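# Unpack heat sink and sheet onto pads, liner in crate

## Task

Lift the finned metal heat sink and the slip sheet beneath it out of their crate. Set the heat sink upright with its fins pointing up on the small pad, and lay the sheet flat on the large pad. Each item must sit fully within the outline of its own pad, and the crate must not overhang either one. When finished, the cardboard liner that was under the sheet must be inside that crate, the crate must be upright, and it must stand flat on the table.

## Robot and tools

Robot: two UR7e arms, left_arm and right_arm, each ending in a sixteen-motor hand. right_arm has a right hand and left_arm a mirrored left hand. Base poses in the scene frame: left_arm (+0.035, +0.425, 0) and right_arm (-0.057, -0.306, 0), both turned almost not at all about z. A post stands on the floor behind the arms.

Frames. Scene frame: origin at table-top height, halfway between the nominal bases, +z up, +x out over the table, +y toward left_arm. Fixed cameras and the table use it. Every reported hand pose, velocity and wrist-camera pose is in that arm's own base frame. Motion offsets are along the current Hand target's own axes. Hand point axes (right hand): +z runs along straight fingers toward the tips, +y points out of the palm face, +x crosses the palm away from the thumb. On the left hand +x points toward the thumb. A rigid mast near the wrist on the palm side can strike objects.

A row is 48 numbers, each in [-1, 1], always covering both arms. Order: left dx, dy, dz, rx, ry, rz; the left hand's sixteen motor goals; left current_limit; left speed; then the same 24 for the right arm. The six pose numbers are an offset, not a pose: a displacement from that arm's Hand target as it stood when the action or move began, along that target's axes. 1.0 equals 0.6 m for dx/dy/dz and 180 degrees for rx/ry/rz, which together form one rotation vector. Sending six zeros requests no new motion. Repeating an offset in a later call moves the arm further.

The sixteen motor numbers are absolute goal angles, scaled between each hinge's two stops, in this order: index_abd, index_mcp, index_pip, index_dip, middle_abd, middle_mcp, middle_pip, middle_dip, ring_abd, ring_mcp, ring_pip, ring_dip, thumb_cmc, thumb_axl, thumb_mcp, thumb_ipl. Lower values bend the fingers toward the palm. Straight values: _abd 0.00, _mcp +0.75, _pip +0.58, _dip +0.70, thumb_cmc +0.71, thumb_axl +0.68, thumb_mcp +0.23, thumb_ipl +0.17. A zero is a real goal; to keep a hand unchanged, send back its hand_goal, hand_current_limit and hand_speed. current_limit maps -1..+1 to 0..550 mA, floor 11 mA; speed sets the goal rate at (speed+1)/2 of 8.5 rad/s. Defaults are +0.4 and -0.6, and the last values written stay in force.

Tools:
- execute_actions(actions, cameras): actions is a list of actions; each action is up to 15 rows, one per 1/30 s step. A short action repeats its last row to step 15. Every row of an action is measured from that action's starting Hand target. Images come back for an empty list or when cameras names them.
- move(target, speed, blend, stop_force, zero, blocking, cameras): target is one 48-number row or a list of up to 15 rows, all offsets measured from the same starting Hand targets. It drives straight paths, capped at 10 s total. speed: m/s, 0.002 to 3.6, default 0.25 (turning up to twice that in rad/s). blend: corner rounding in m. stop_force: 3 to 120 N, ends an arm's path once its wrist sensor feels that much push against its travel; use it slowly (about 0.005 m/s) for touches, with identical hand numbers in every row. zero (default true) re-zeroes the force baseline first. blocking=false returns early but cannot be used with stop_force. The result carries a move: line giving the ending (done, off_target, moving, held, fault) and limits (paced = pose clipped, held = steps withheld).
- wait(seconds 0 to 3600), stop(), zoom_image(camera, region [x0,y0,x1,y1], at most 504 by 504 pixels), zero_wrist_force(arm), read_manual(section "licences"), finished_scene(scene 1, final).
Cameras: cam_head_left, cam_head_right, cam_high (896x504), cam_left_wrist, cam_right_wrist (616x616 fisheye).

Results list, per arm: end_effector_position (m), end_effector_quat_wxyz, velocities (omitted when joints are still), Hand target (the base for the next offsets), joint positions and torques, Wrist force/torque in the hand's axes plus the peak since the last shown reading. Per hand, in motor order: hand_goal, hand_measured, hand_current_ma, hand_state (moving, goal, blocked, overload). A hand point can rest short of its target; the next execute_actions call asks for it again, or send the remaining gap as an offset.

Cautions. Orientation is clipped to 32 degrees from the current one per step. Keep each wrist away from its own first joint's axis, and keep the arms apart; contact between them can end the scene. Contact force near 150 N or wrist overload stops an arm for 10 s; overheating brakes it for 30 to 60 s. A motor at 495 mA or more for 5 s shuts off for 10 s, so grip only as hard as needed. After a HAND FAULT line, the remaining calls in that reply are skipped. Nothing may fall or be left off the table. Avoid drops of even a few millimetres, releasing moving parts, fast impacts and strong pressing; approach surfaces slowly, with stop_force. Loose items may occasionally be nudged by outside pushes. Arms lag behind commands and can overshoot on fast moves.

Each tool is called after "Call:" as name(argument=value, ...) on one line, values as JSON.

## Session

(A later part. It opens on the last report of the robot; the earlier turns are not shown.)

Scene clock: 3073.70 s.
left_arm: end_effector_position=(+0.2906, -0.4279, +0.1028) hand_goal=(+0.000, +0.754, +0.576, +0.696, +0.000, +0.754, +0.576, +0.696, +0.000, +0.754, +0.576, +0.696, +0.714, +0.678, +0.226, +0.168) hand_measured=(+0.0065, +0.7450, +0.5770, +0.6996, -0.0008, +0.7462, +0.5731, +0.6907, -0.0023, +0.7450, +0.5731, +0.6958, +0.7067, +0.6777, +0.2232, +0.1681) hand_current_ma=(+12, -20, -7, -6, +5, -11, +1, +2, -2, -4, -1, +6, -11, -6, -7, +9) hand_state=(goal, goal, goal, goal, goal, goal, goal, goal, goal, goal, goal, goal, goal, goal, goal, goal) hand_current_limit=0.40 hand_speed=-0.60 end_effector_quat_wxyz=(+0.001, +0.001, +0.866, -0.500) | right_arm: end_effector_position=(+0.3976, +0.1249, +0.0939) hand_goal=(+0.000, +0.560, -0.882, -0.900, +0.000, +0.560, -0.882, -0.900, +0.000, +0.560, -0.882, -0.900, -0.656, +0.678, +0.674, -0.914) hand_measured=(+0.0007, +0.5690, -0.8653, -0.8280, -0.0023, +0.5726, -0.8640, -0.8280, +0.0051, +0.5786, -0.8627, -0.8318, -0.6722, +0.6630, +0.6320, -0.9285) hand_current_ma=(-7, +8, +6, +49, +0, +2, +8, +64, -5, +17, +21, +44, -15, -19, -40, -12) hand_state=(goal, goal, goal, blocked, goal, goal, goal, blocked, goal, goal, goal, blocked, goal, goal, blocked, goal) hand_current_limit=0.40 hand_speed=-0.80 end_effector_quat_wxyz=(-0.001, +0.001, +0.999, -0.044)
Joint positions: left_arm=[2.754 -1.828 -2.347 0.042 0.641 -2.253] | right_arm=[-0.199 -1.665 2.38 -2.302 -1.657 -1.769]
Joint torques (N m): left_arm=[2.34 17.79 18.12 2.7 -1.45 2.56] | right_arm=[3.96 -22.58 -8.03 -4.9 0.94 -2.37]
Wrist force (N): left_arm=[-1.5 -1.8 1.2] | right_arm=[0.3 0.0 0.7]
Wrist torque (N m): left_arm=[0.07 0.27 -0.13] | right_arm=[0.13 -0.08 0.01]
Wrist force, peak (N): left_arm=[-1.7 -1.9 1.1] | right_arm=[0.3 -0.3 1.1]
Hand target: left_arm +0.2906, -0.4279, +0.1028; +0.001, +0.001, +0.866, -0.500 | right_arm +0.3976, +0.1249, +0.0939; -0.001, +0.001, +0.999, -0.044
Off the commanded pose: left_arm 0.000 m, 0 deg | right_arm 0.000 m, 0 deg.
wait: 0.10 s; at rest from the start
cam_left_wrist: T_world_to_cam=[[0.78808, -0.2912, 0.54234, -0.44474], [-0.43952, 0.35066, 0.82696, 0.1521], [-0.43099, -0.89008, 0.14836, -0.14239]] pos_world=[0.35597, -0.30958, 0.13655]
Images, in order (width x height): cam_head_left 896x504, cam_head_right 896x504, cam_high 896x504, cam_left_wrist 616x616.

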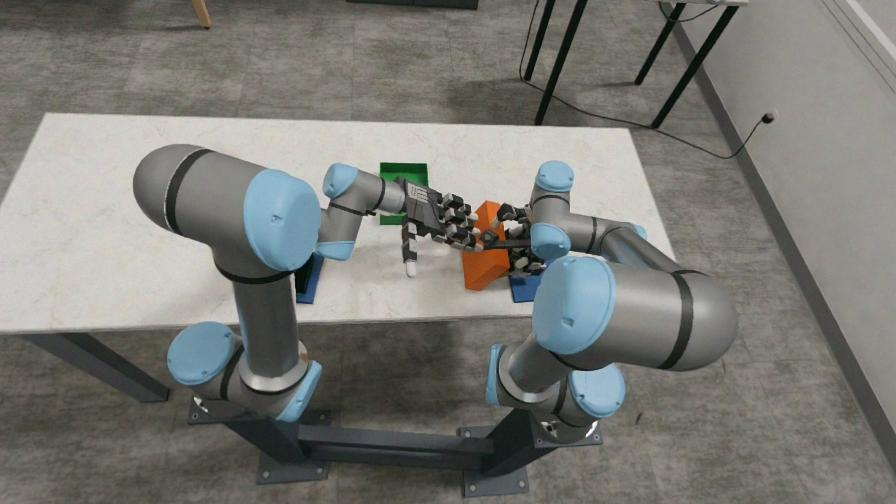

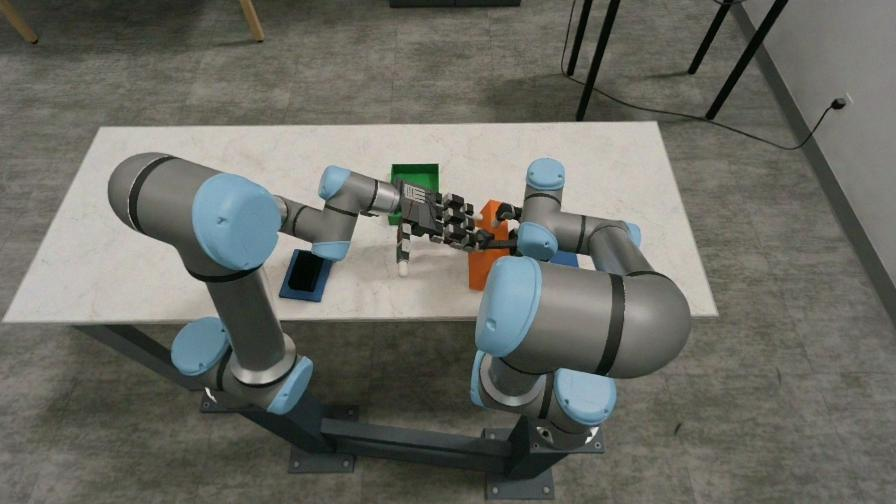

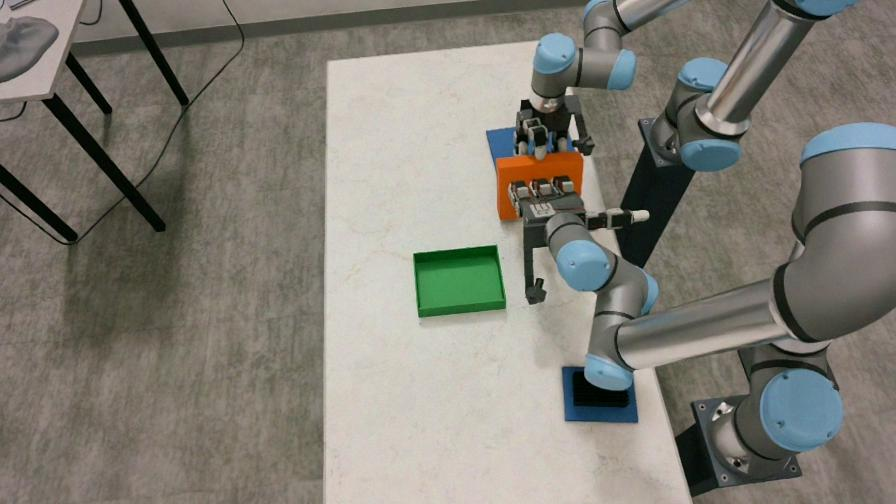

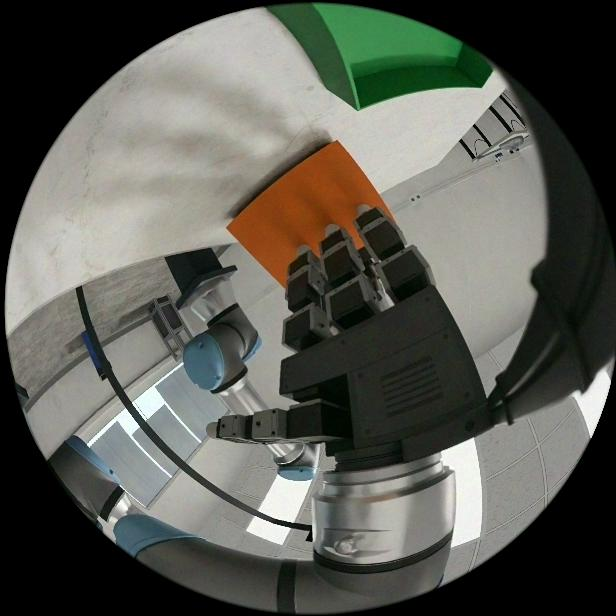

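Call:
move(target=[0,0.0167,-0.0289,0,0,0,0,0.754,0.576,0.696,0,0.754,0.576,0.696,0,0.754,0.576,0.696,0.714,0.678,0.226,0.168,0.4,-0.6,0,0,0,0,0,0,0,0.56,-0.883,-0.9,0,0.56,-0.883,-0.9,0,0.56,-0.883,-0.9,-0.657,0.677,0.674,-0.9135,0.4,-0.8], speed=0.03, cameras=["cam_head_left","cam_high","cam_right_wrist"])

Call:
zoom_image(camera="cam_head_left", region=[450, 190, 550, 300])

Call:
zoom_image(camera="cam_high", region=[480, 130, 610, 230])

Scene clock: 3133.97 s.
left_arm: end_effector_position=(+0.2905, -0.4079, +0.1028) hand_goal=(+0.000, +0.754, +0.576, +0.696, +0.000, +0.754, +0.576, +0.696, +0.000, +0.754, +0.576, +0.696, +0.714, +0.678, +0.226, +0.168) hand_measured=(+0.0007, +0.7342, +0.5718, +0.6958, -0.0008, +0.7450, +0.5731, +0.6920, -0.0037, +0.7438, +0.5744, +0.6983, +0.7079, +0.6777, +0.2232, +0.1681) hand_current_ma=(+3, -50, -15, -7, +5, -9, -1, +1, +1, -6, -1, +5, -6, +2, -4, +13) hand_state=(goal, goal, goal, goal, goal, goal, goal, goal, goal, goal, goal, goal, goal, goal, goal, goal) hand_current_limit=0.40 hand_speed=-0.60 end_effector_quat_wxyz=(+0.001, +0.001, +0.866, -0.500) end_effector_velocity=(+0.001, +0.000, +0.001) end_effector_angular_velocity=(-0.001, -0.001, +0.003) | right_arm: end_effector_position=(+0.3976, +0.1249, +0.0939) hand_goal=(+0.000, +0.560, -0.882, -0.900, +0.000, +0.560, -0.882, -0.900, +0.000, +0.560, -0.882, -0.900, -0.656, +0.678, +0.674, -0.914) hand_measured=(+0.0007, +0.5702, -0.8653, -0.8280, -0.0023, +0.5726, -0.8640, -0.8293, +0.0051, +0.5774, -0.8627, -0.8305, -0.6722, +0.6630, +0.6320, -0.9285) hand_current_ma=(-6, +10, +13, +60, -13, -1, -2, +71, -11, +2, +18, +43, -18, -24, -45, -7) hand_state=(goal, goal, goal, blocked, goal, goal, goal, blocked, goal, goal, goal, blocked, goal, goal, blocked, goal) hand_current_limit=0.40 hand_speed=-0.80 end_effector_quat_wxyz=(-0.001, +0.001, +0.999, -0.044)
Joint positions: left_arm=[2.803 -1.785 -2.386 -0.018 0.615 -2.183] | right_arm=[-0.199 -1.665 2.38 -2.302 -1.657 -1.769]
Joint velocities: left_arm=[0 -0.001 0.002 0.003 0.001 -0.005] | right_arm=[within noise]
Joint torques (N m): left_arm=[-6.9 11.19 22.7 6.26 0.05 -2.21] | right_arm=[3.2 -22.02 -7.63 -4.82 0.84 -2.28]
Wrist force (N): left_arm=[-1.4 -1.1 1.3] | right_arm=[0.2 -0.2 0.8]
Wrist torque (N m): left_arm=[0.10 0.26 -0.10] | right_arm=[0.10 -0.06 -0.01]
Wrist force, peak (N): left_arm=[-1.9 -2.2 1.4] | right_arm=[0.6 -0.3 1.1]
Hand target: left_arm +0.2906, -0.4079, +0.1028; +0.001, +0.001, +0.866, -0.500 | right_arm +0.3976, +0.1249, +0.0939; -0.001, +0.001, +0.999, -0.044
Off the commanded pose: left_arm 0.000 m, 0 deg | right_arm 0.000 m, 0 deg.
move: done
cam_right_wrist: T_world_to_cam=[[0.77634, 0.62245, -0.09926, -0.33643], [0.44367, -0.42778, 0.7875, -0.2466], [0.44771, -0.65541, -0.60827, 0.0827]] pos_world=[0.33357, 0.15812, 0.21111]

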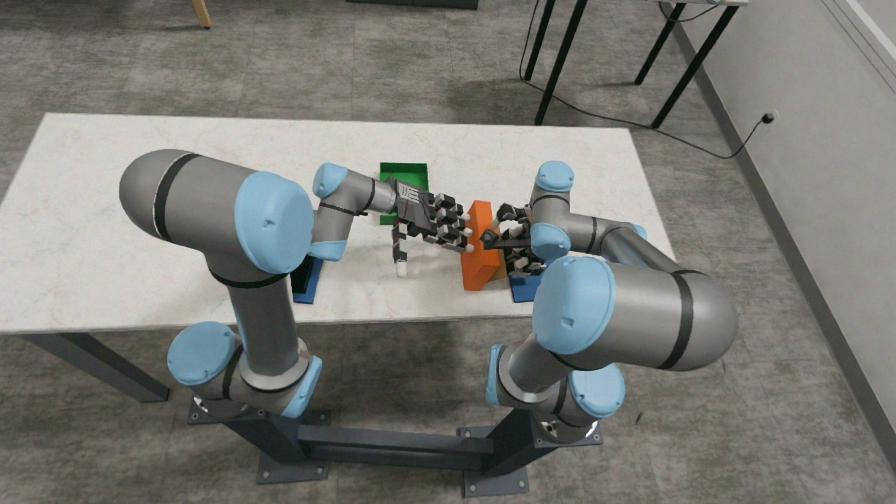

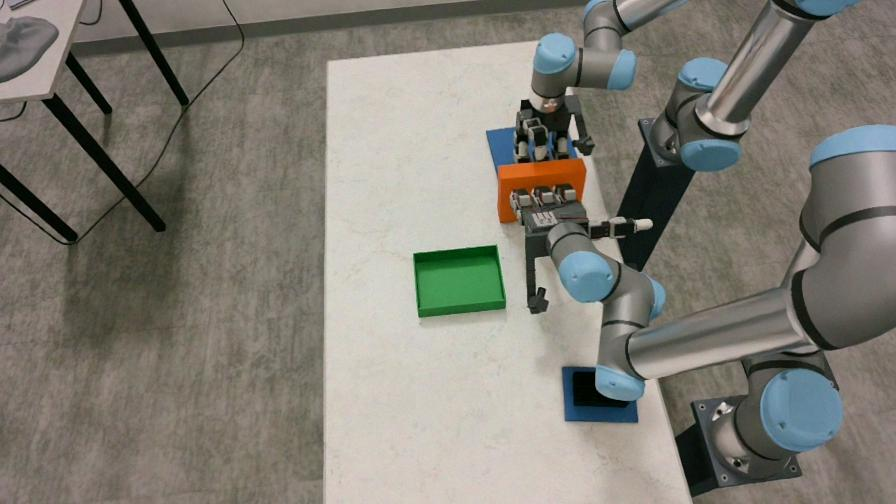

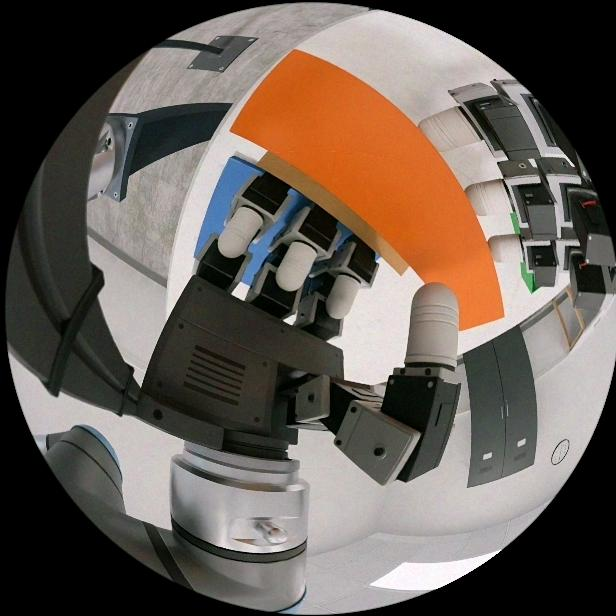

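Scaled by 4.582 from the camera's image (finer frame: 1280x720).

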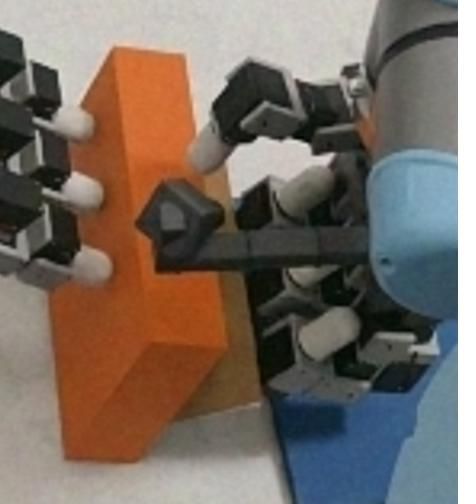

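Scaled by 3.877 from the camera's image (finer frame: 1280x720).

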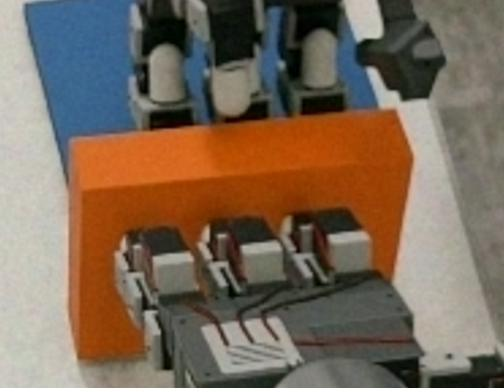

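Call:
move(target=[0,0.0175,-0.0303,0,0,0,0,0.754,0.576,0.696,0,0.754,0.576,0.696,0,0.754,0.576,0.696,0.714,0.678,0.226,0.168,0.4,-0.6,0,0,0,0,0,0,0,0.56,-0.883,-0.9,0,0.56,-0.883,-0.9,0,0.56,-0.883,-0.9,-0.657,0.677,0.674,-0.9135,0.4,-0.8], speed=0.02, cameras=["cam_head_left","cam_high","cam_right_wrist"])

Call:
zoom_image(camera="cam_head_left", region=[450, 190, 550, 300])

Call:
zoom_image(camera="cam_right_wrist", region=[180, 40, 540, 340])

Scene clock: 3164.80 s.
left_arm: end_effector_position=(+0.2905, -0.3869, +0.1028) hand_goal=(+0.000, +0.754, +0.576, +0.696, +0.000, +0.754, +0.576, +0.696, +0.000, +0.754, +0.576, +0.696, +0.714, +0.678, +0.226, +0.168) hand_measured=(+0.0007, +0.7354, +0.5718, +0.6958, +0.0007, +0.7426, +0.5731, +0.6920, -0.0037, +0.7462, +0.5744, +0.6958, +0.7067, +0.6777, +0.2232, +0.1672) hand_current_ma=(+7, -46, -13, -11, +7, -16, -3, +0, +0, -9, -2, +8, -8, -2, -2, +8) hand_state=(goal, goal, goal, goal, goal, goal, goal, goal, goal, goal, goal, goal, goal, goal, goal, goal) hand_current_limit=0.40 hand_speed=-0.60 end_effector_quat_wxyz=(+0.001, +0.001, +0.866, -0.500) end_effector_velocity=(+0.001, +0.000, +0.000) end_effector_angular_velocity=(+0.000, +0.001, +0.003) | right_arm: end_effector_position=(+0.3976, +0.1249, +0.0939) hand_goal=(+0.000, +0.560, -0.882, -0.900, +0.000, +0.560, -0.882, -0.900, +0.000, +0.560, -0.882, -0.900, -0.656, +0.678, +0.674, -0.914) hand_measured=(+0.0007, +0.5702, -0.8653, -0.8280, -0.0023, +0.5726, -0.8640, -0.8293, +0.0051, +0.5774, -0.8627, -0.8318, -0.6722, +0.6630, +0.6320, -0.9285) hand_current_ma=(-8, +10, +11, +55, -9, -7, +2, +60, -4, -1, +24, +52, -22, -19, -43, -10) hand_state=(goal, goal, goal, blocked, goal, goal, goal, blocked, goal, goal, goal, blocked, goal, goal, blocked, goal) hand_current_limit=0.40 hand_speed=-0.80 end_effector_quat_wxyz=(-0.001, +0.001, +0.999, -0.044)
Joint positions: left_arm=[2.857 -1.736 -2.425 -0.098 0.59 -2.099] | right_arm=[-0.199 -1.665 2.38 -2.302 -1.657 -1.769]
Joint velocities: left_arm=[-0.001 -0.004 0.002 0.006 0.002 -0.006] | right_arm=[within noise]
Joint torques (N m): left_arm=[-7.37 10.42 25.41 6.22 -0.25 -2.25] | right_arm=[3.76 -21.66 -8.24 -4.82 0.79 -2.08]
Wrist force (N): left_arm=[-1.3 -1.8 1.5] | right_arm=[0.3 -0.3 0.7]
Wrist torque (N m): left_arm=[0.06 0.25 -0.11] | right_arm=[0.08 -0.07 0.00]
Wrist force, peak (N): left_arm=[-1.4 -1.9 1.5] | right_arm=[0.4 -0.3 1.2]
Hand target: left_arm +0.2906, -0.3869, +0.1028; +0.001, +0.001, +0.866, -0.500 | right_arm +0.3976, +0.1249, +0.0939; -0.001, +0.001, +0.999, -0.044
Off the commanded pose: left_arm 0.000 m, 0 deg | right_arm 0.000 m, 0 deg.
move: done
cam_right_wrist: T_world_to_cam=[[0.77634, 0.62245, -0.09926, -0.33643], [0.44367, -0.42778, 0.7875, -0.2466], [0.44771, -0.65541, -0.60827, 0.0827]] pos_world=[0.33357, 0.15812, 0.21111]

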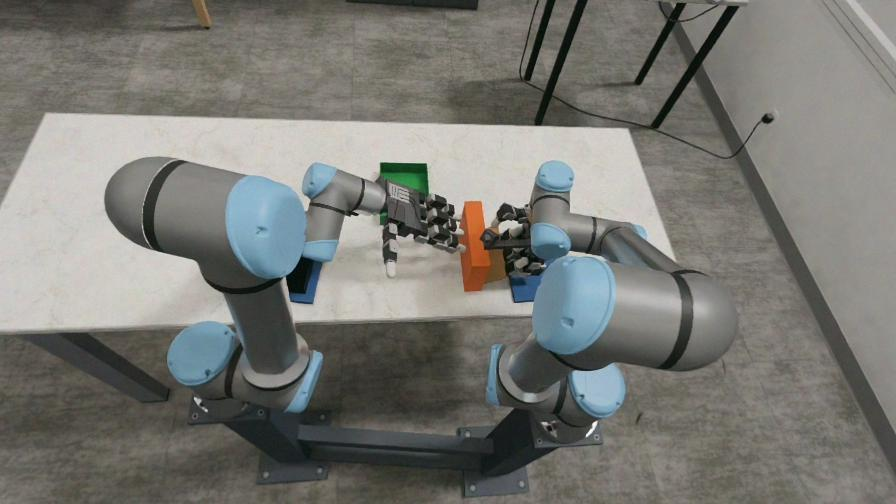

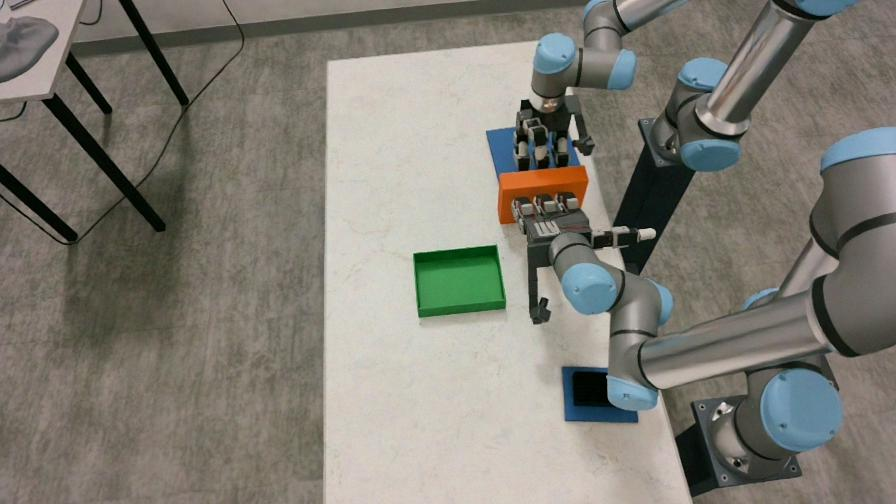

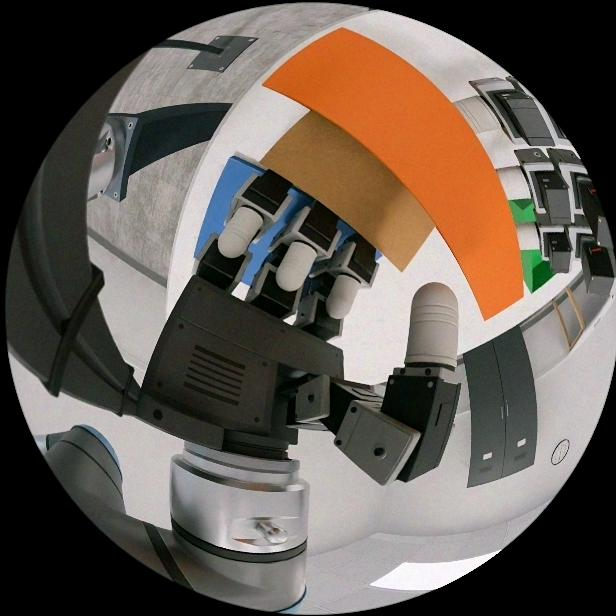

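Scaled by 4.582 from the camera's image (finer frame: 1280x720).

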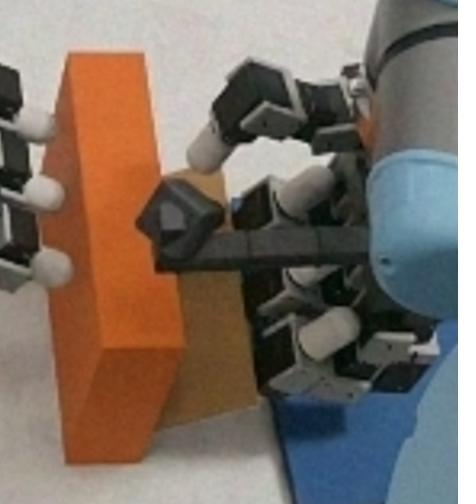

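Scaled by 1.400 from the camera's image (finer frame: 880x880).

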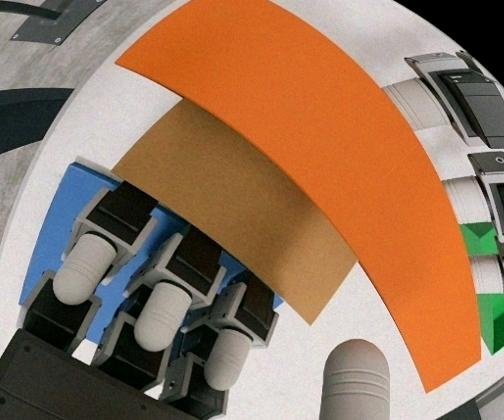

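Call:
move(target=[[0,0,0,0,0,0,0,0.754,0.576,0.696,0,0.754,0.576,0.696,0,0.754,0.576,0.696,0.714,0.678,0.226,0.168,0.4,-0.6,0,0.012,-0.0275,0,0,0,0,0.56,-0.883,-0.9,0,0.56,-0.883,-0.9,0,0.56,-0.883,-0.9,-0.657,0.677,0.674,-0.9135,0.4,-0.8],[0,0,0,0,0,0,0,0.754,0.576,0.696,0,0.754,0.576,0.696,0,0.754,0.576,0.696,0.714,0.678,0.226,0.168,0.4,-0.6,0,0.028,-0.053,0,0,0,0,0.56,-0.883,-0.9,0,0.56,-0.883,-0.9,0,0.56,-0.883,-0.9,-0.657,0.677,0.674,-0.9135,0.4,-0.8]], speed=0.03, blend=0.005, cameras=["cam_head_left","cam_high","cam_right_wrist"])

Call:
zoom_image(camera="cam_head_left", region=[450, 190, 550, 300])

Call:
zoom_image(camera="cam_right_wrist", region=[180, 40, 540, 340])

Scene clock: 3235.83 s.
left_arm: end_effector_position=(+0.2906, -0.3869, +0.1028) hand_goal=(+0.000, +0.754, +0.576, +0.696, +0.000, +0.754, +0.576, +0.696, +0.000, +0.754, +0.576, +0.696, +0.714, +0.678, +0.226, +0.168) hand_measured=(-0.0008, +0.7354, +0.5718, +0.6958, -0.0008, +0.7426, +0.5731, +0.6907, -0.0037, +0.7450, +0.5731, +0.6958, +0.7067, +0.6767, +0.2242, +0.1681) hand_current_ma=(+2, -39, -16, -5, +8, -17, -1, +1, -3, -5, -3, +7, -7, -4, -9, +17) hand_state=(goal, goal, goal, goal, goal, goal, goal, goal, goal, goal, goal, goal, goal, goal, goal, goal) hand_current_limit=0.40 hand_speed=-0.60 end_effector_quat_wxyz=(+0.001, +0.001, +0.866, -0.500) | right_arm: end_effector_position=(+0.3977, +0.1444, +0.1243) hand_goal=(+0.000, +0.560, -0.882, -0.900, +0.000, +0.560, -0.882, -0.900, +0.000, +0.560, -0.882, -0.900, -0.656, +0.678, +0.674, -0.914) hand_measured=(+0.0007, +0.5690, -0.8653, -0.8280, -0.0023, +0.5726, -0.8640, -0.8293, +0.0051, +0.5774, -0.8627, -0.8305, -0.6722, +0.6630, +0.6320, -0.9285) hand_current_ma=(-4, +11, +9, +46, -18, -2, +6, +61, +8, +1, +28, +40, -13, -13, -44, -12) hand_state=(goal, goal, goal, blocked, goal, goal, goal, blocked, goal, goal, goal, blocked, goal, goal, blocked, goal) hand_current_limit=0.40 hand_speed=-0.80 end_effector_quat_wxyz=(-0.001, +0.001, +0.999, -0.044) end_effector_velocity=(+0.000, -0.001, -0.002) end_effector_angular_velocity=(-0.001, -0.001, +0.000)
Joint positions: left_arm=[2.857 -1.737 -2.424 -0.097 0.59 -2.099] | right_arm=[-0.145 -1.718 2.324 -2.189 -1.658 -1.714]
Joint velocities: left_arm=[within noise] | right_arm=[-0.003 0.002 0.004 -0.008 0 -0.003]
Joint torques (N m): left_arm=[-6.68 9.54 22.7 6.09 0.15 -2.14] | right_arm=[-8.16 -4.96 -10.58 -5.24 -1.3 -2.25]
Wrist force (N): left_arm=[-1.3 -1.6 1.4] | right_arm=[0.3 0.0 0.7]
Wrist torque (N m): left_arm=[0.09 0.26 -0.12] | right_arm=[0.11 -0.07 0.01]
Wrist force, peak (N): left_arm=[-1.4 -1.9 1.7] | right_arm=[0.3 -0.4 1.3]
Hand target: left_arm +0.2906, -0.3869, +0.1028; +0.001, +0.001, +0.866, -0.500 | right_arm +0.3976, +0.1444, +0.1241; -0.001, +0.001, +0.999, -0.044
Off the commanded pose: left_arm 0.000 m, 0 deg | right_arm 0.000 m, 0 deg.
move: done
cam_right_wrist: T_world_to_cam=[[0.77647, 0.6223, -0.09913, -0.34583], [0.44344, -0.42784, 0.7876, -0.2621], [0.44771, -0.65551, -0.60816, 0.11388]] pos_world=[0.33377, 0.17772, 0.24141]

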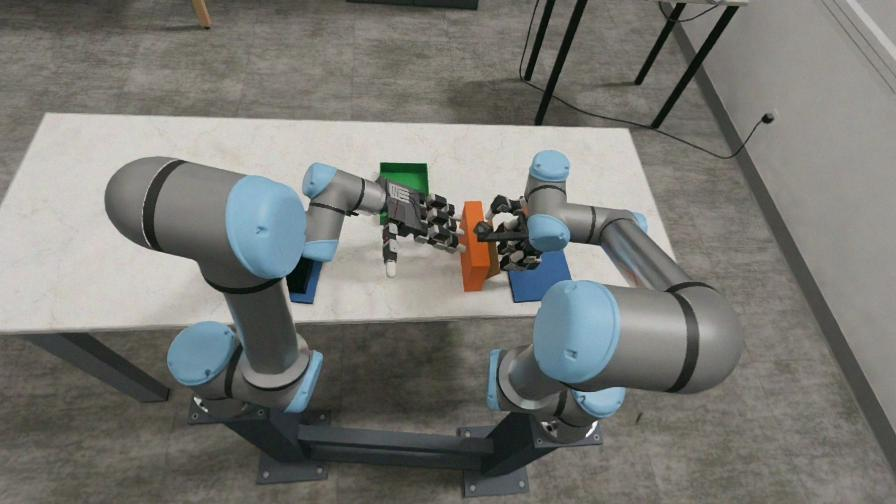

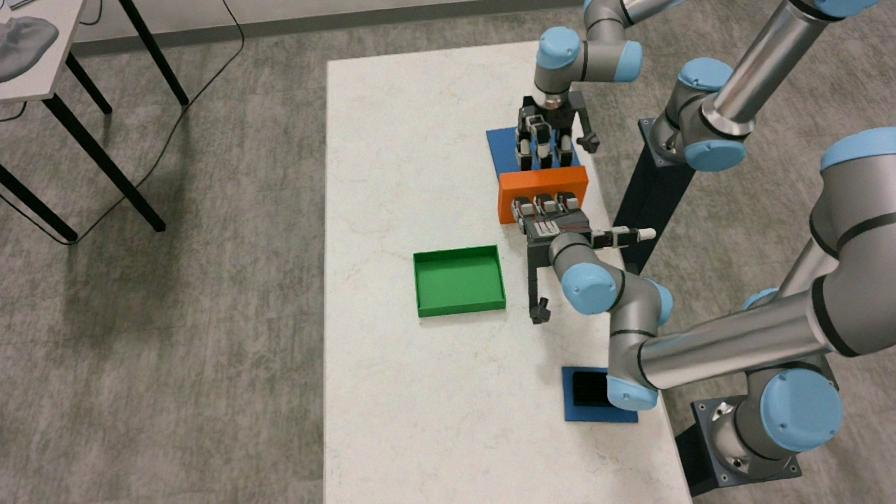

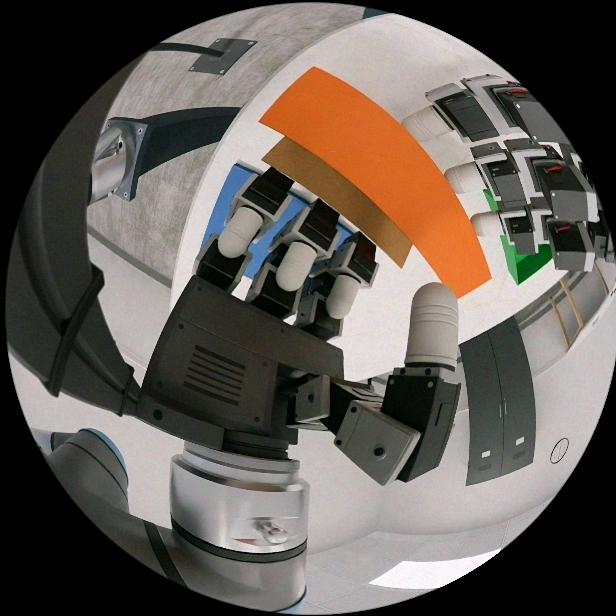

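Scaled by 4.582 from the camera's image (finer frame: 1280x720).

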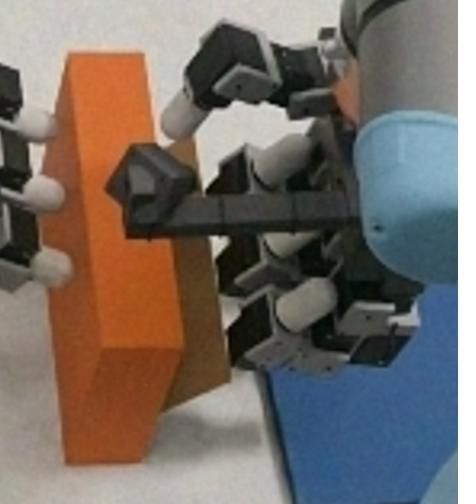

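Scaled by 1.400 from the camera's image (finer frame: 880x880).

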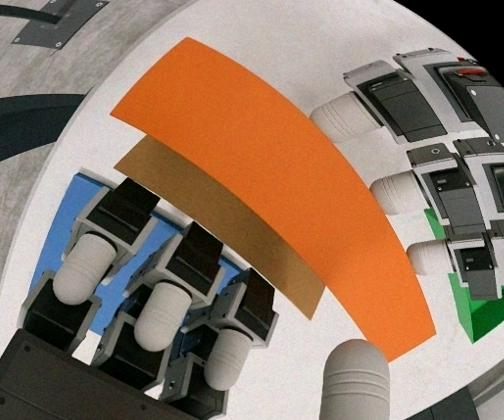

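Call:
move(target=[[0,0,0,0,0,0,0,0.754,0.576,0.696,0,0.754,0.576,0.696,0,0.754,0.576,0.696,0.714,0.678,0.226,0.168,0.4,-0.6,0,0.02,-0.0201,0,0,0,0,0.56,-0.883,-0.9,0,0.56,-0.883,-0.9,0,0.56,-0.883,-0.9,-0.657,0.677,0.674,-0.9135,0.4,-0.8],[0,0,0,0,0,0,0,0.754,0.576,0.696,0,0.754,0.576,0.696,0,0.754,0.576,0.696,0.714,0.678,0.226,0.168,0.4,-0.6,0,0.0396,0.0133,0,0,0,0,0.56,-0.883,-0.9,0,0.56,-0.883,-0.9,0,0.56,-0.883,-0.9,-0.657,0.677,0.674,-0.9135,0.4,-0.8]], speed=0.03, blend=0.003, cameras=["cam_head_left","cam_high","cam_right_wrist"])

Call:
zoom_image(camera="cam_head_left", region=[450, 190, 550, 300])

Call:
zoom_image(camera="cam_right_wrist", region=[180, 40, 540, 340])

Scene clock: 3255.40 s.
left_arm: end_effector_position=(+0.2906, -0.3869, +0.1028) hand_goal=(+0.000, +0.754, +0.576, +0.696, +0.000, +0.754, +0.576, +0.696, +0.000, +0.754, +0.576, +0.696, +0.714, +0.678, +0.226, +0.168) hand_measured=(-0.0008, +0.7342, +0.5705, +0.6971, -0.0008, +0.7438, +0.5731, +0.6932, -0.0037, +0.7450, +0.5731, +0.6971, +0.7079, +0.6777, +0.2232, +0.1681) hand_current_ma=(+6, -38, -11, -6, +0, -17, -6, +3, +0, -8, +1, +4, -5, -2, -8, +11) hand_state=(goal, goal, goal, goal, goal, goal, goal, goal, goal, goal, goal, goal, goal, goal, goal, goal) hand_current_limit=0.40 hand_speed=-0.60 end_effector_quat_wxyz=(+0.001, +0.001, +0.866, -0.500) | right_arm: end_effector_position=(+0.3976, +0.1674, +0.1139) hand_goal=(+0.000, +0.560, -0.882, -0.900, +0.000, +0.560, -0.882, -0.900, +0.000, +0.560, -0.882, -0.900, -0.656, +0.678, +0.674, -0.914) hand_measured=(+0.0007, +0.5002, -0.8691, -0.8267, +0.0007, +0.5074, -0.8678, -0.8280, +0.0051, +0.5147, -0.8653, -0.8305, -0.6710, +0.6630, +0.6320, -0.9285) hand_current_ma=(-11, -43, +16, +58, -3, -49, +0, +58, -7, -47, +12, +40, -14, -21, -37, -16) hand_state=(goal, blocked, goal, blocked, goal, blocked, goal, blocked, goal, blocked, goal, blocked, goal, goal, blocked, goal) hand_current_limit=0.40 hand_speed=-0.80 end_effector_quat_wxyz=(-0.001, +0.001, +0.999, -0.044)
Joint positions: left_arm=[2.857 -1.737 -2.424 -0.097 0.59 -2.099] | right_arm=[-0.082 -1.684 2.327 -2.219 -1.659 -1.651]
Joint torques (N m): left_arm=[-5.94 10.4 21.26 5.3 0 -2.06] | right_arm=[-6.2 -21.56 -24.75 0.45 1.5 -2.2]
Wrist force (N): left_arm=[-1.3 -1.4 -1.7] | right_arm=[-1.6 -3.3 -3.4]
Wrist torque (N m): left_arm=[0.33 0.25 -0.11] | right_arm=[0.21 0.07 -0.10]
Wrist force, peak (N): left_arm=[-0.9 -0.8 -5.6] | right_arm=[1.2 -10.5 -10.5]
Hand target: left_arm +0.2906, -0.3869, +0.1028; +0.001, +0.001, +0.866, -0.500 | right_arm +0.3977, +0.1674, +0.1141; -0.001, +0.001, +0.999, -0.044
Off the commanded pose: left_arm 0.000 m, 0 deg | right_arm 0.000 m, 0 deg.
move: done
cam_right_wrist: T_world_to_cam=[[0.77636, 0.62238, -0.09952, -0.36097], [0.44386, -0.42776, 0.78741, -0.24422], [0.4475, -0.65549, -0.60835, 0.12285]] pos_world=[0.33367, 0.20072, 0.23111]

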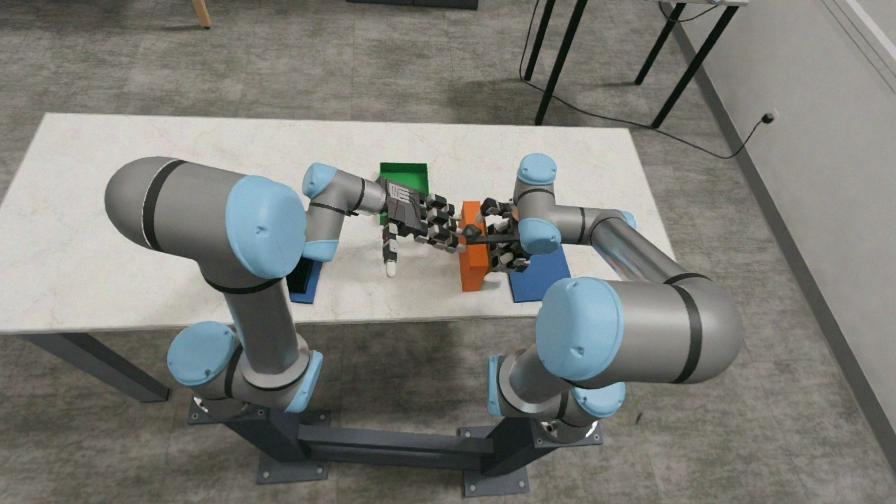

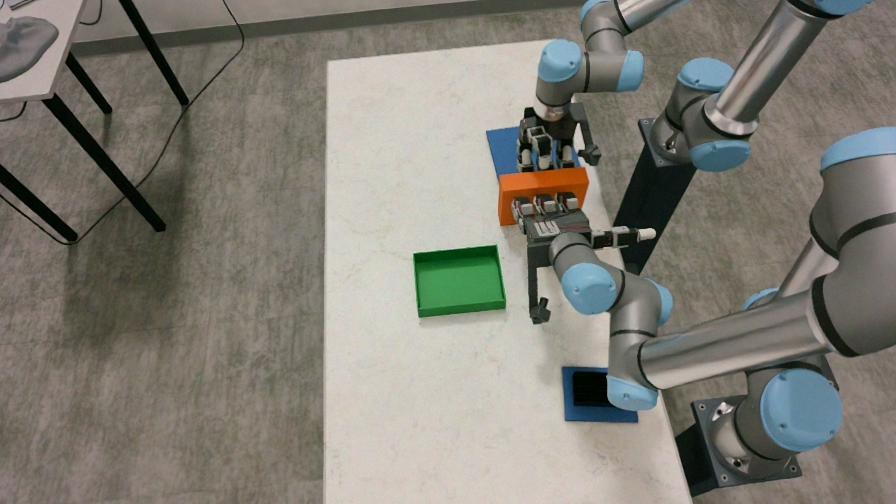

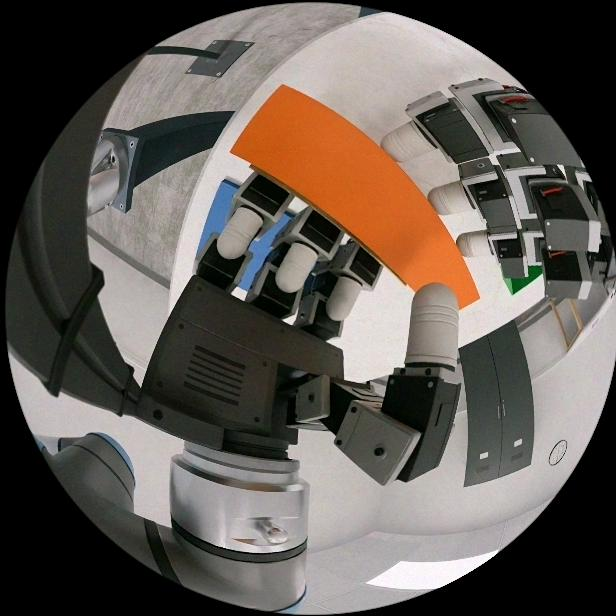

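Scaled by 4.582 from the camera's image (finer frame: 1280x720).

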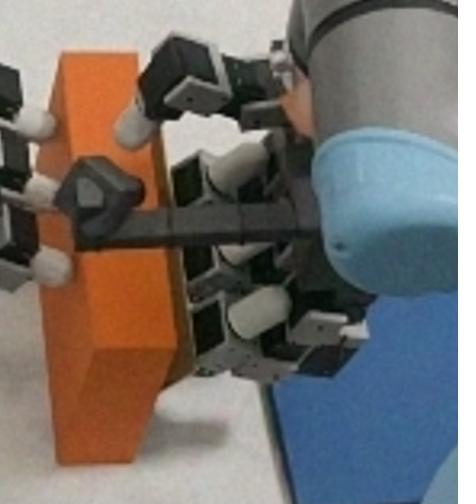

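Scaled by 1.400 from the camera's image (finer frame: 880x880).

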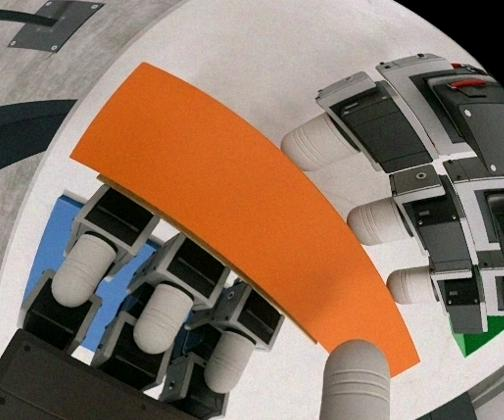

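Call:
move(target=[0,0,0,0,0,0,0,0.754,0.576,0.696,0,0.754,0.576,0.696,0,0.754,0.576,0.696,0.714,0.678,0.226,0.168,0.4,-0.6,0,0.0017,0.0199,0,0,0,0,0.56,-0.883,-0.9,0,0.56,-0.883,-0.9,0,0.56,-0.883,-0.9,-0.657,0.677,0.674,-0.9135,0.4,-0.8], speed=0.02, cameras=["cam_head_left","cam_right_wrist"])

Call:
zoom_image(camera="cam_head_left", region=[450, 190, 550, 300])

Call:
zoom_image(camera="cam_right_wrist", region=[180, 40, 540, 340])

Scene clock: 3268.27 s.
left_arm: end_effector_position=(+0.2906, -0.3869, +0.1028) hand_goal=(+0.000, +0.754, +0.576, +0.696, +0.000, +0.754, +0.576, +0.696, +0.000, +0.754, +0.576, +0.696, +0.714, +0.678, +0.226, +0.168) hand_measured=(-0.0008, +0.7342, +0.5705, +0.6958, -0.0023, +0.7414, +0.5731, +0.6907, -0.0052, +0.7438, +0.5744, +0.6945, +0.7079, +0.6777, +0.2232, +0.1681) hand_current_ma=(+3, -46, -16, -6, +6, -24, +3, +3, -3, -6, +6, +1, -5, +0, -5, +10) hand_state=(goal, goal, goal, goal, goal, goal, goal, goal, goal, goal, goal, goal, goal, goal, goal, goal) hand_current_limit=0.40 hand_speed=-0.60 end_effector_quat_wxyz=(+0.001, +0.001, +0.866, -0.500) | right_arm: end_effector_position=(+0.3976, +0.1674, +0.1020) hand_goal=(+0.000, +0.560, -0.882, -0.900, +0.000, +0.560, -0.882, -0.900, +0.000, +0.560, -0.882, -0.900, -0.656, +0.678, +0.674, -0.914) hand_measured=(+0.0007, +0.5641, -0.8627, -0.8305, -0.0023, +0.5641, -0.8627, -0.8318, +0.0036, +0.5665, -0.8589, -0.8356, -0.6697, +0.6630, +0.6320, -0.9285) hand_current_ma=(+1, +8, +19, +47, -14, -1, +13, +59, -2, +0, +29, +49, -16, -30, -47, -9) hand_state=(goal, goal, goal, blocked, goal, goal, goal, blocked, goal, goal, blocked, blocked, goal, goal, blocked, goal) hand_current_limit=0.40 hand_speed=-0.80 end_effector_quat_wxyz=(-0.001, +0.001, +0.999, -0.044) end_effector_velocity=(+0.000, +0.000, +0.001) end_effector_angular_velocity=(-0.001, +0.001, -0.001)
Joint positions: left_arm=[2.857 -1.737 -2.424 -0.097 0.59 -2.099] | right_arm=[-0.082 -1.66 2.346 -2.262 -1.658 -1.652]
Joint velocities: left_arm=[within noise] | right_arm=[0 -0.002 -0.002 0.005 -0.001 0]
Joint torques (N m): left_arm=[-5.75 11.1 18.81 0.41 0.15 -2.15] | right_arm=[-4.83 -21.9 -26.22 -0.2 -0.49 -2.26]
Wrist force (N): left_arm=[-1.3 -1.9 1.6] | right_arm=[0.1 -0.2 0.7]
Wrist torque (N m): left_arm=[0.03 0.27 -0.12] | right_arm=[0.08 -0.03 0.00]
Wrist force, peak (N): left_arm=[-0.9 -0.4 -8.5] | right_arm=[2.3 -13.5 -16.3]
Hand target: left_arm +0.2906, -0.3869, +0.1028; +0.001, +0.001, +0.866, -0.500 | right_arm +0.3976, +0.1673, +0.1021; -0.001, +0.001, +0.999, -0.044
Off the commanded pose: left_arm 0.000 m, 0 deg | right_arm 0.000 m, 0 deg.
move: done
cam_right_wrist: T_world_to_cam=[[0.77626, 0.62252, -0.09939, -0.36213], [0.44391, -0.42784, 0.78734, -0.2348], [0.44761, -0.6553, -0.60846, 0.11543]] pos_world=[0.33367, 0.20062, 0.21911]

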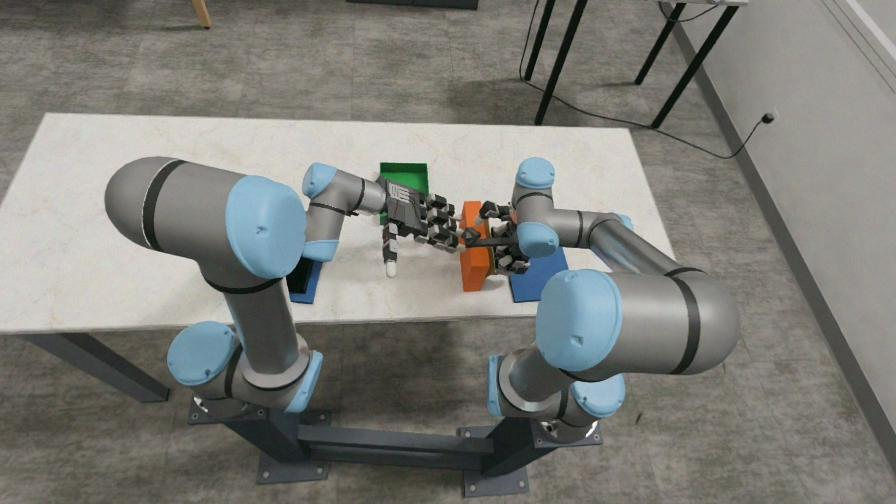

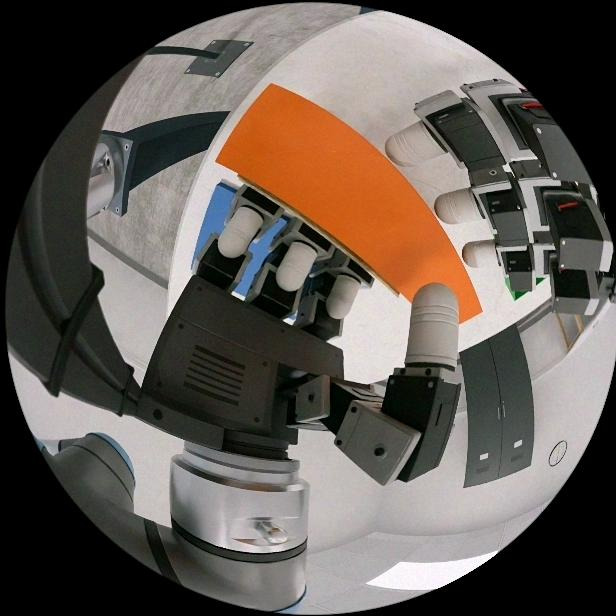

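Scaled by 4.582 from the camera's image (finer frame: 1280x720).

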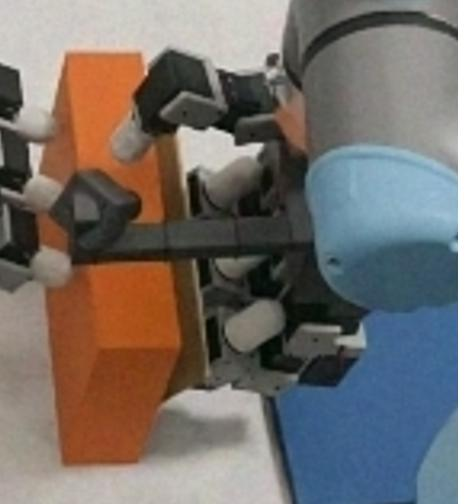

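Scaled by 1.400 from the camera's image (finer frame: 880x880).

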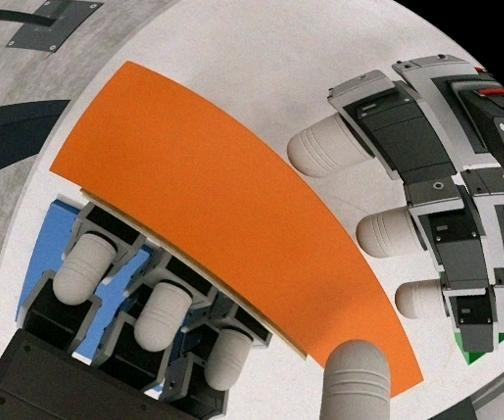

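Call:
move(target=[0,0,0,0,0,0,0,0.754,0.576,0.696,0,0.754,0.576,0.696,0,0.754,0.576,0.696,0.714,0.678,0.226,0.168,0.4,-0.6,0,0.0325,0.0058,0,0,0,0,0.56,-0.883,-0.9,0,0.56,-0.883,-0.9,0,0.56,-0.883,-0.9,-0.657,0.677,0.674,-0.9135,0.4,-0.8], speed=0.02, stop_force=4, cameras=["cam_head_left","cam_right_wrist"])

Call:
zoom_image(camera="cam_head_left", region=[450, 190, 550, 300])

Call:
zoom_image(camera="cam_right_wrist", region=[180, 40, 540, 340])

Scene clock: 3277.00 s.
left_arm: end_effector_position=(+0.2906, -0.3869, +0.1028) hand_goal=(+0.000, +0.754, +0.576, +0.696, +0.000, +0.754, +0.576, +0.696, +0.000, +0.754, +0.576, +0.696, +0.714, +0.678, +0.226, +0.168) hand_measured=(-0.0008, +0.7354, +0.5718, +0.6945, -0.0023, +0.7414, +0.5718, +0.6920, -0.0037, +0.7450, +0.5744, +0.6958, +0.7067, +0.6767, +0.2232, +0.1672) hand_current_ma=(+3, -49, -14, -10, +5, -28, -1, +8, +3, -6, +2, +5, -6, -3, -4, +10) hand_state=(goal, goal, goal, goal, goal, goal, goal, goal, goal, goal, goal, goal, goal, goal, goal, goal) hand_current_limit=0.40 hand_speed=-0.60 end_effector_quat_wxyz=(+0.001, +0.001, +0.866, -0.500) | right_arm: end_effector_position=(+0.3977, +0.1865, +0.0969) hand_goal=(+0.000, +0.560, -0.882, -0.900, +0.000, +0.560, -0.882, -0.900, +0.000, +0.560, -0.882, -0.900, -0.656, +0.678, +0.674, -0.914) hand_measured=(+0.0007, +0.5641, -0.8627, -0.8305, -0.0023, +0.5641, -0.8627, -0.8305, +0.0036, +0.5665, -0.8589, -0.8356, -0.6697, +0.6630, +0.6320, -0.9285) hand_current_ma=(-2, +7, +12, +53, -7, +2, -5, +68, -2, +5, +12, +43, -24, -22, -40, -17) hand_state=(goal, goal, goal, blocked, goal, goal, goal, blocked, goal, goal, blocked, blocked, goal, goal, blocked, goal) hand_current_limit=0.40 hand_speed=-0.80 end_effector_quat_wxyz=(-0.001, +0.001, +0.999, -0.044)
Joint positions: left_arm=[2.857 -1.737 -2.424 -0.097 0.59 -2.099] | right_arm=[-0.03 -1.636 2.339 -2.275 -1.659 -1.6]
Joint torques (N m): left_arm=[-5.43 12.72 16.62 0.57 0.18 -2.05] | right_arm=[-7.64 -24.25 -10.4 -0.34 -1.21 -2.24]
Wrist force (N): left_arm=[-1.3 -1.9 1.5] | right_arm=[-0.1 0.1 0.8]
Wrist torque (N m): left_arm=[0.04 0.26 -0.11] | right_arm=[0.10 -0.01 -0.02]
Wrist force, peak (N): left_arm=[-1.4 -2.2 1.5] | right_arm=[-0.2 -0.1 1.1]
Hand target: left_arm +0.2906, -0.3869, +0.1028; +0.001, +0.001, +0.866, -0.500 | right_arm +0.3977, +0.1865, +0.0969; -0.001, +0.001, +0.999, -0.044
Off the commanded pose: left_arm 0.000 m, 0 deg | right_arm 0.000 m, 0 deg.
move: done
cam_right_wrist: T_world_to_cam=[[0.77631, 0.6225, -0.09922, -0.37464], [0.44365, -0.42775, 0.78753, -0.22271], [0.44779, -0.65538, -0.60824, 0.12477]] pos_world=[0.33377, 0.21972, 0.21411]

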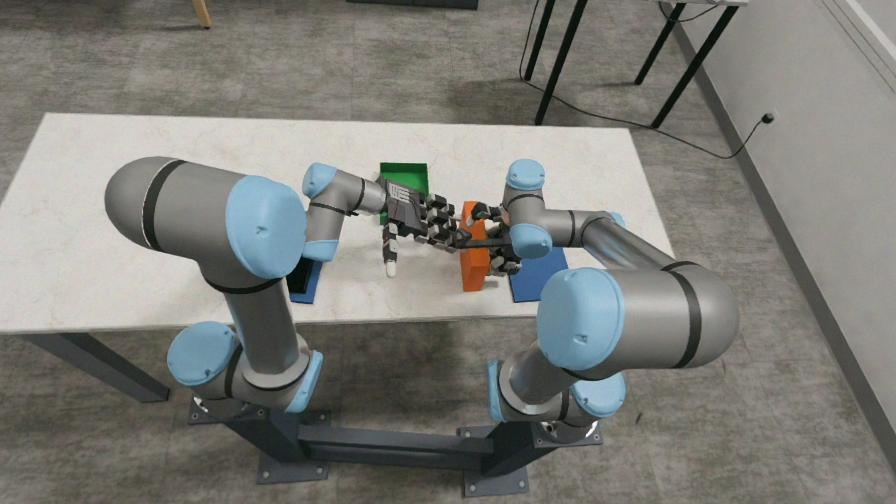

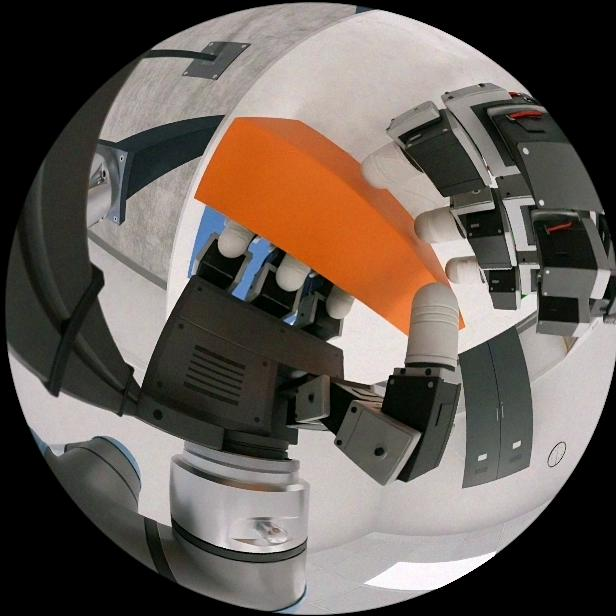

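Scaled by 4.582 from the camera's image (finer frame: 1280x720).

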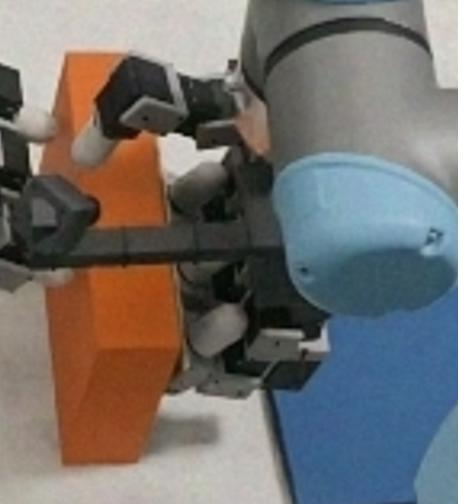

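Scaled by 1.400 from the camera's image (finer frame: 880x880).

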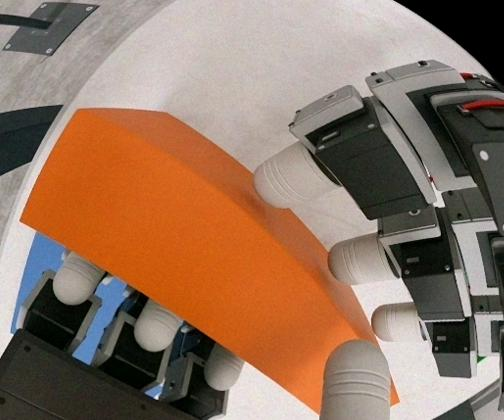

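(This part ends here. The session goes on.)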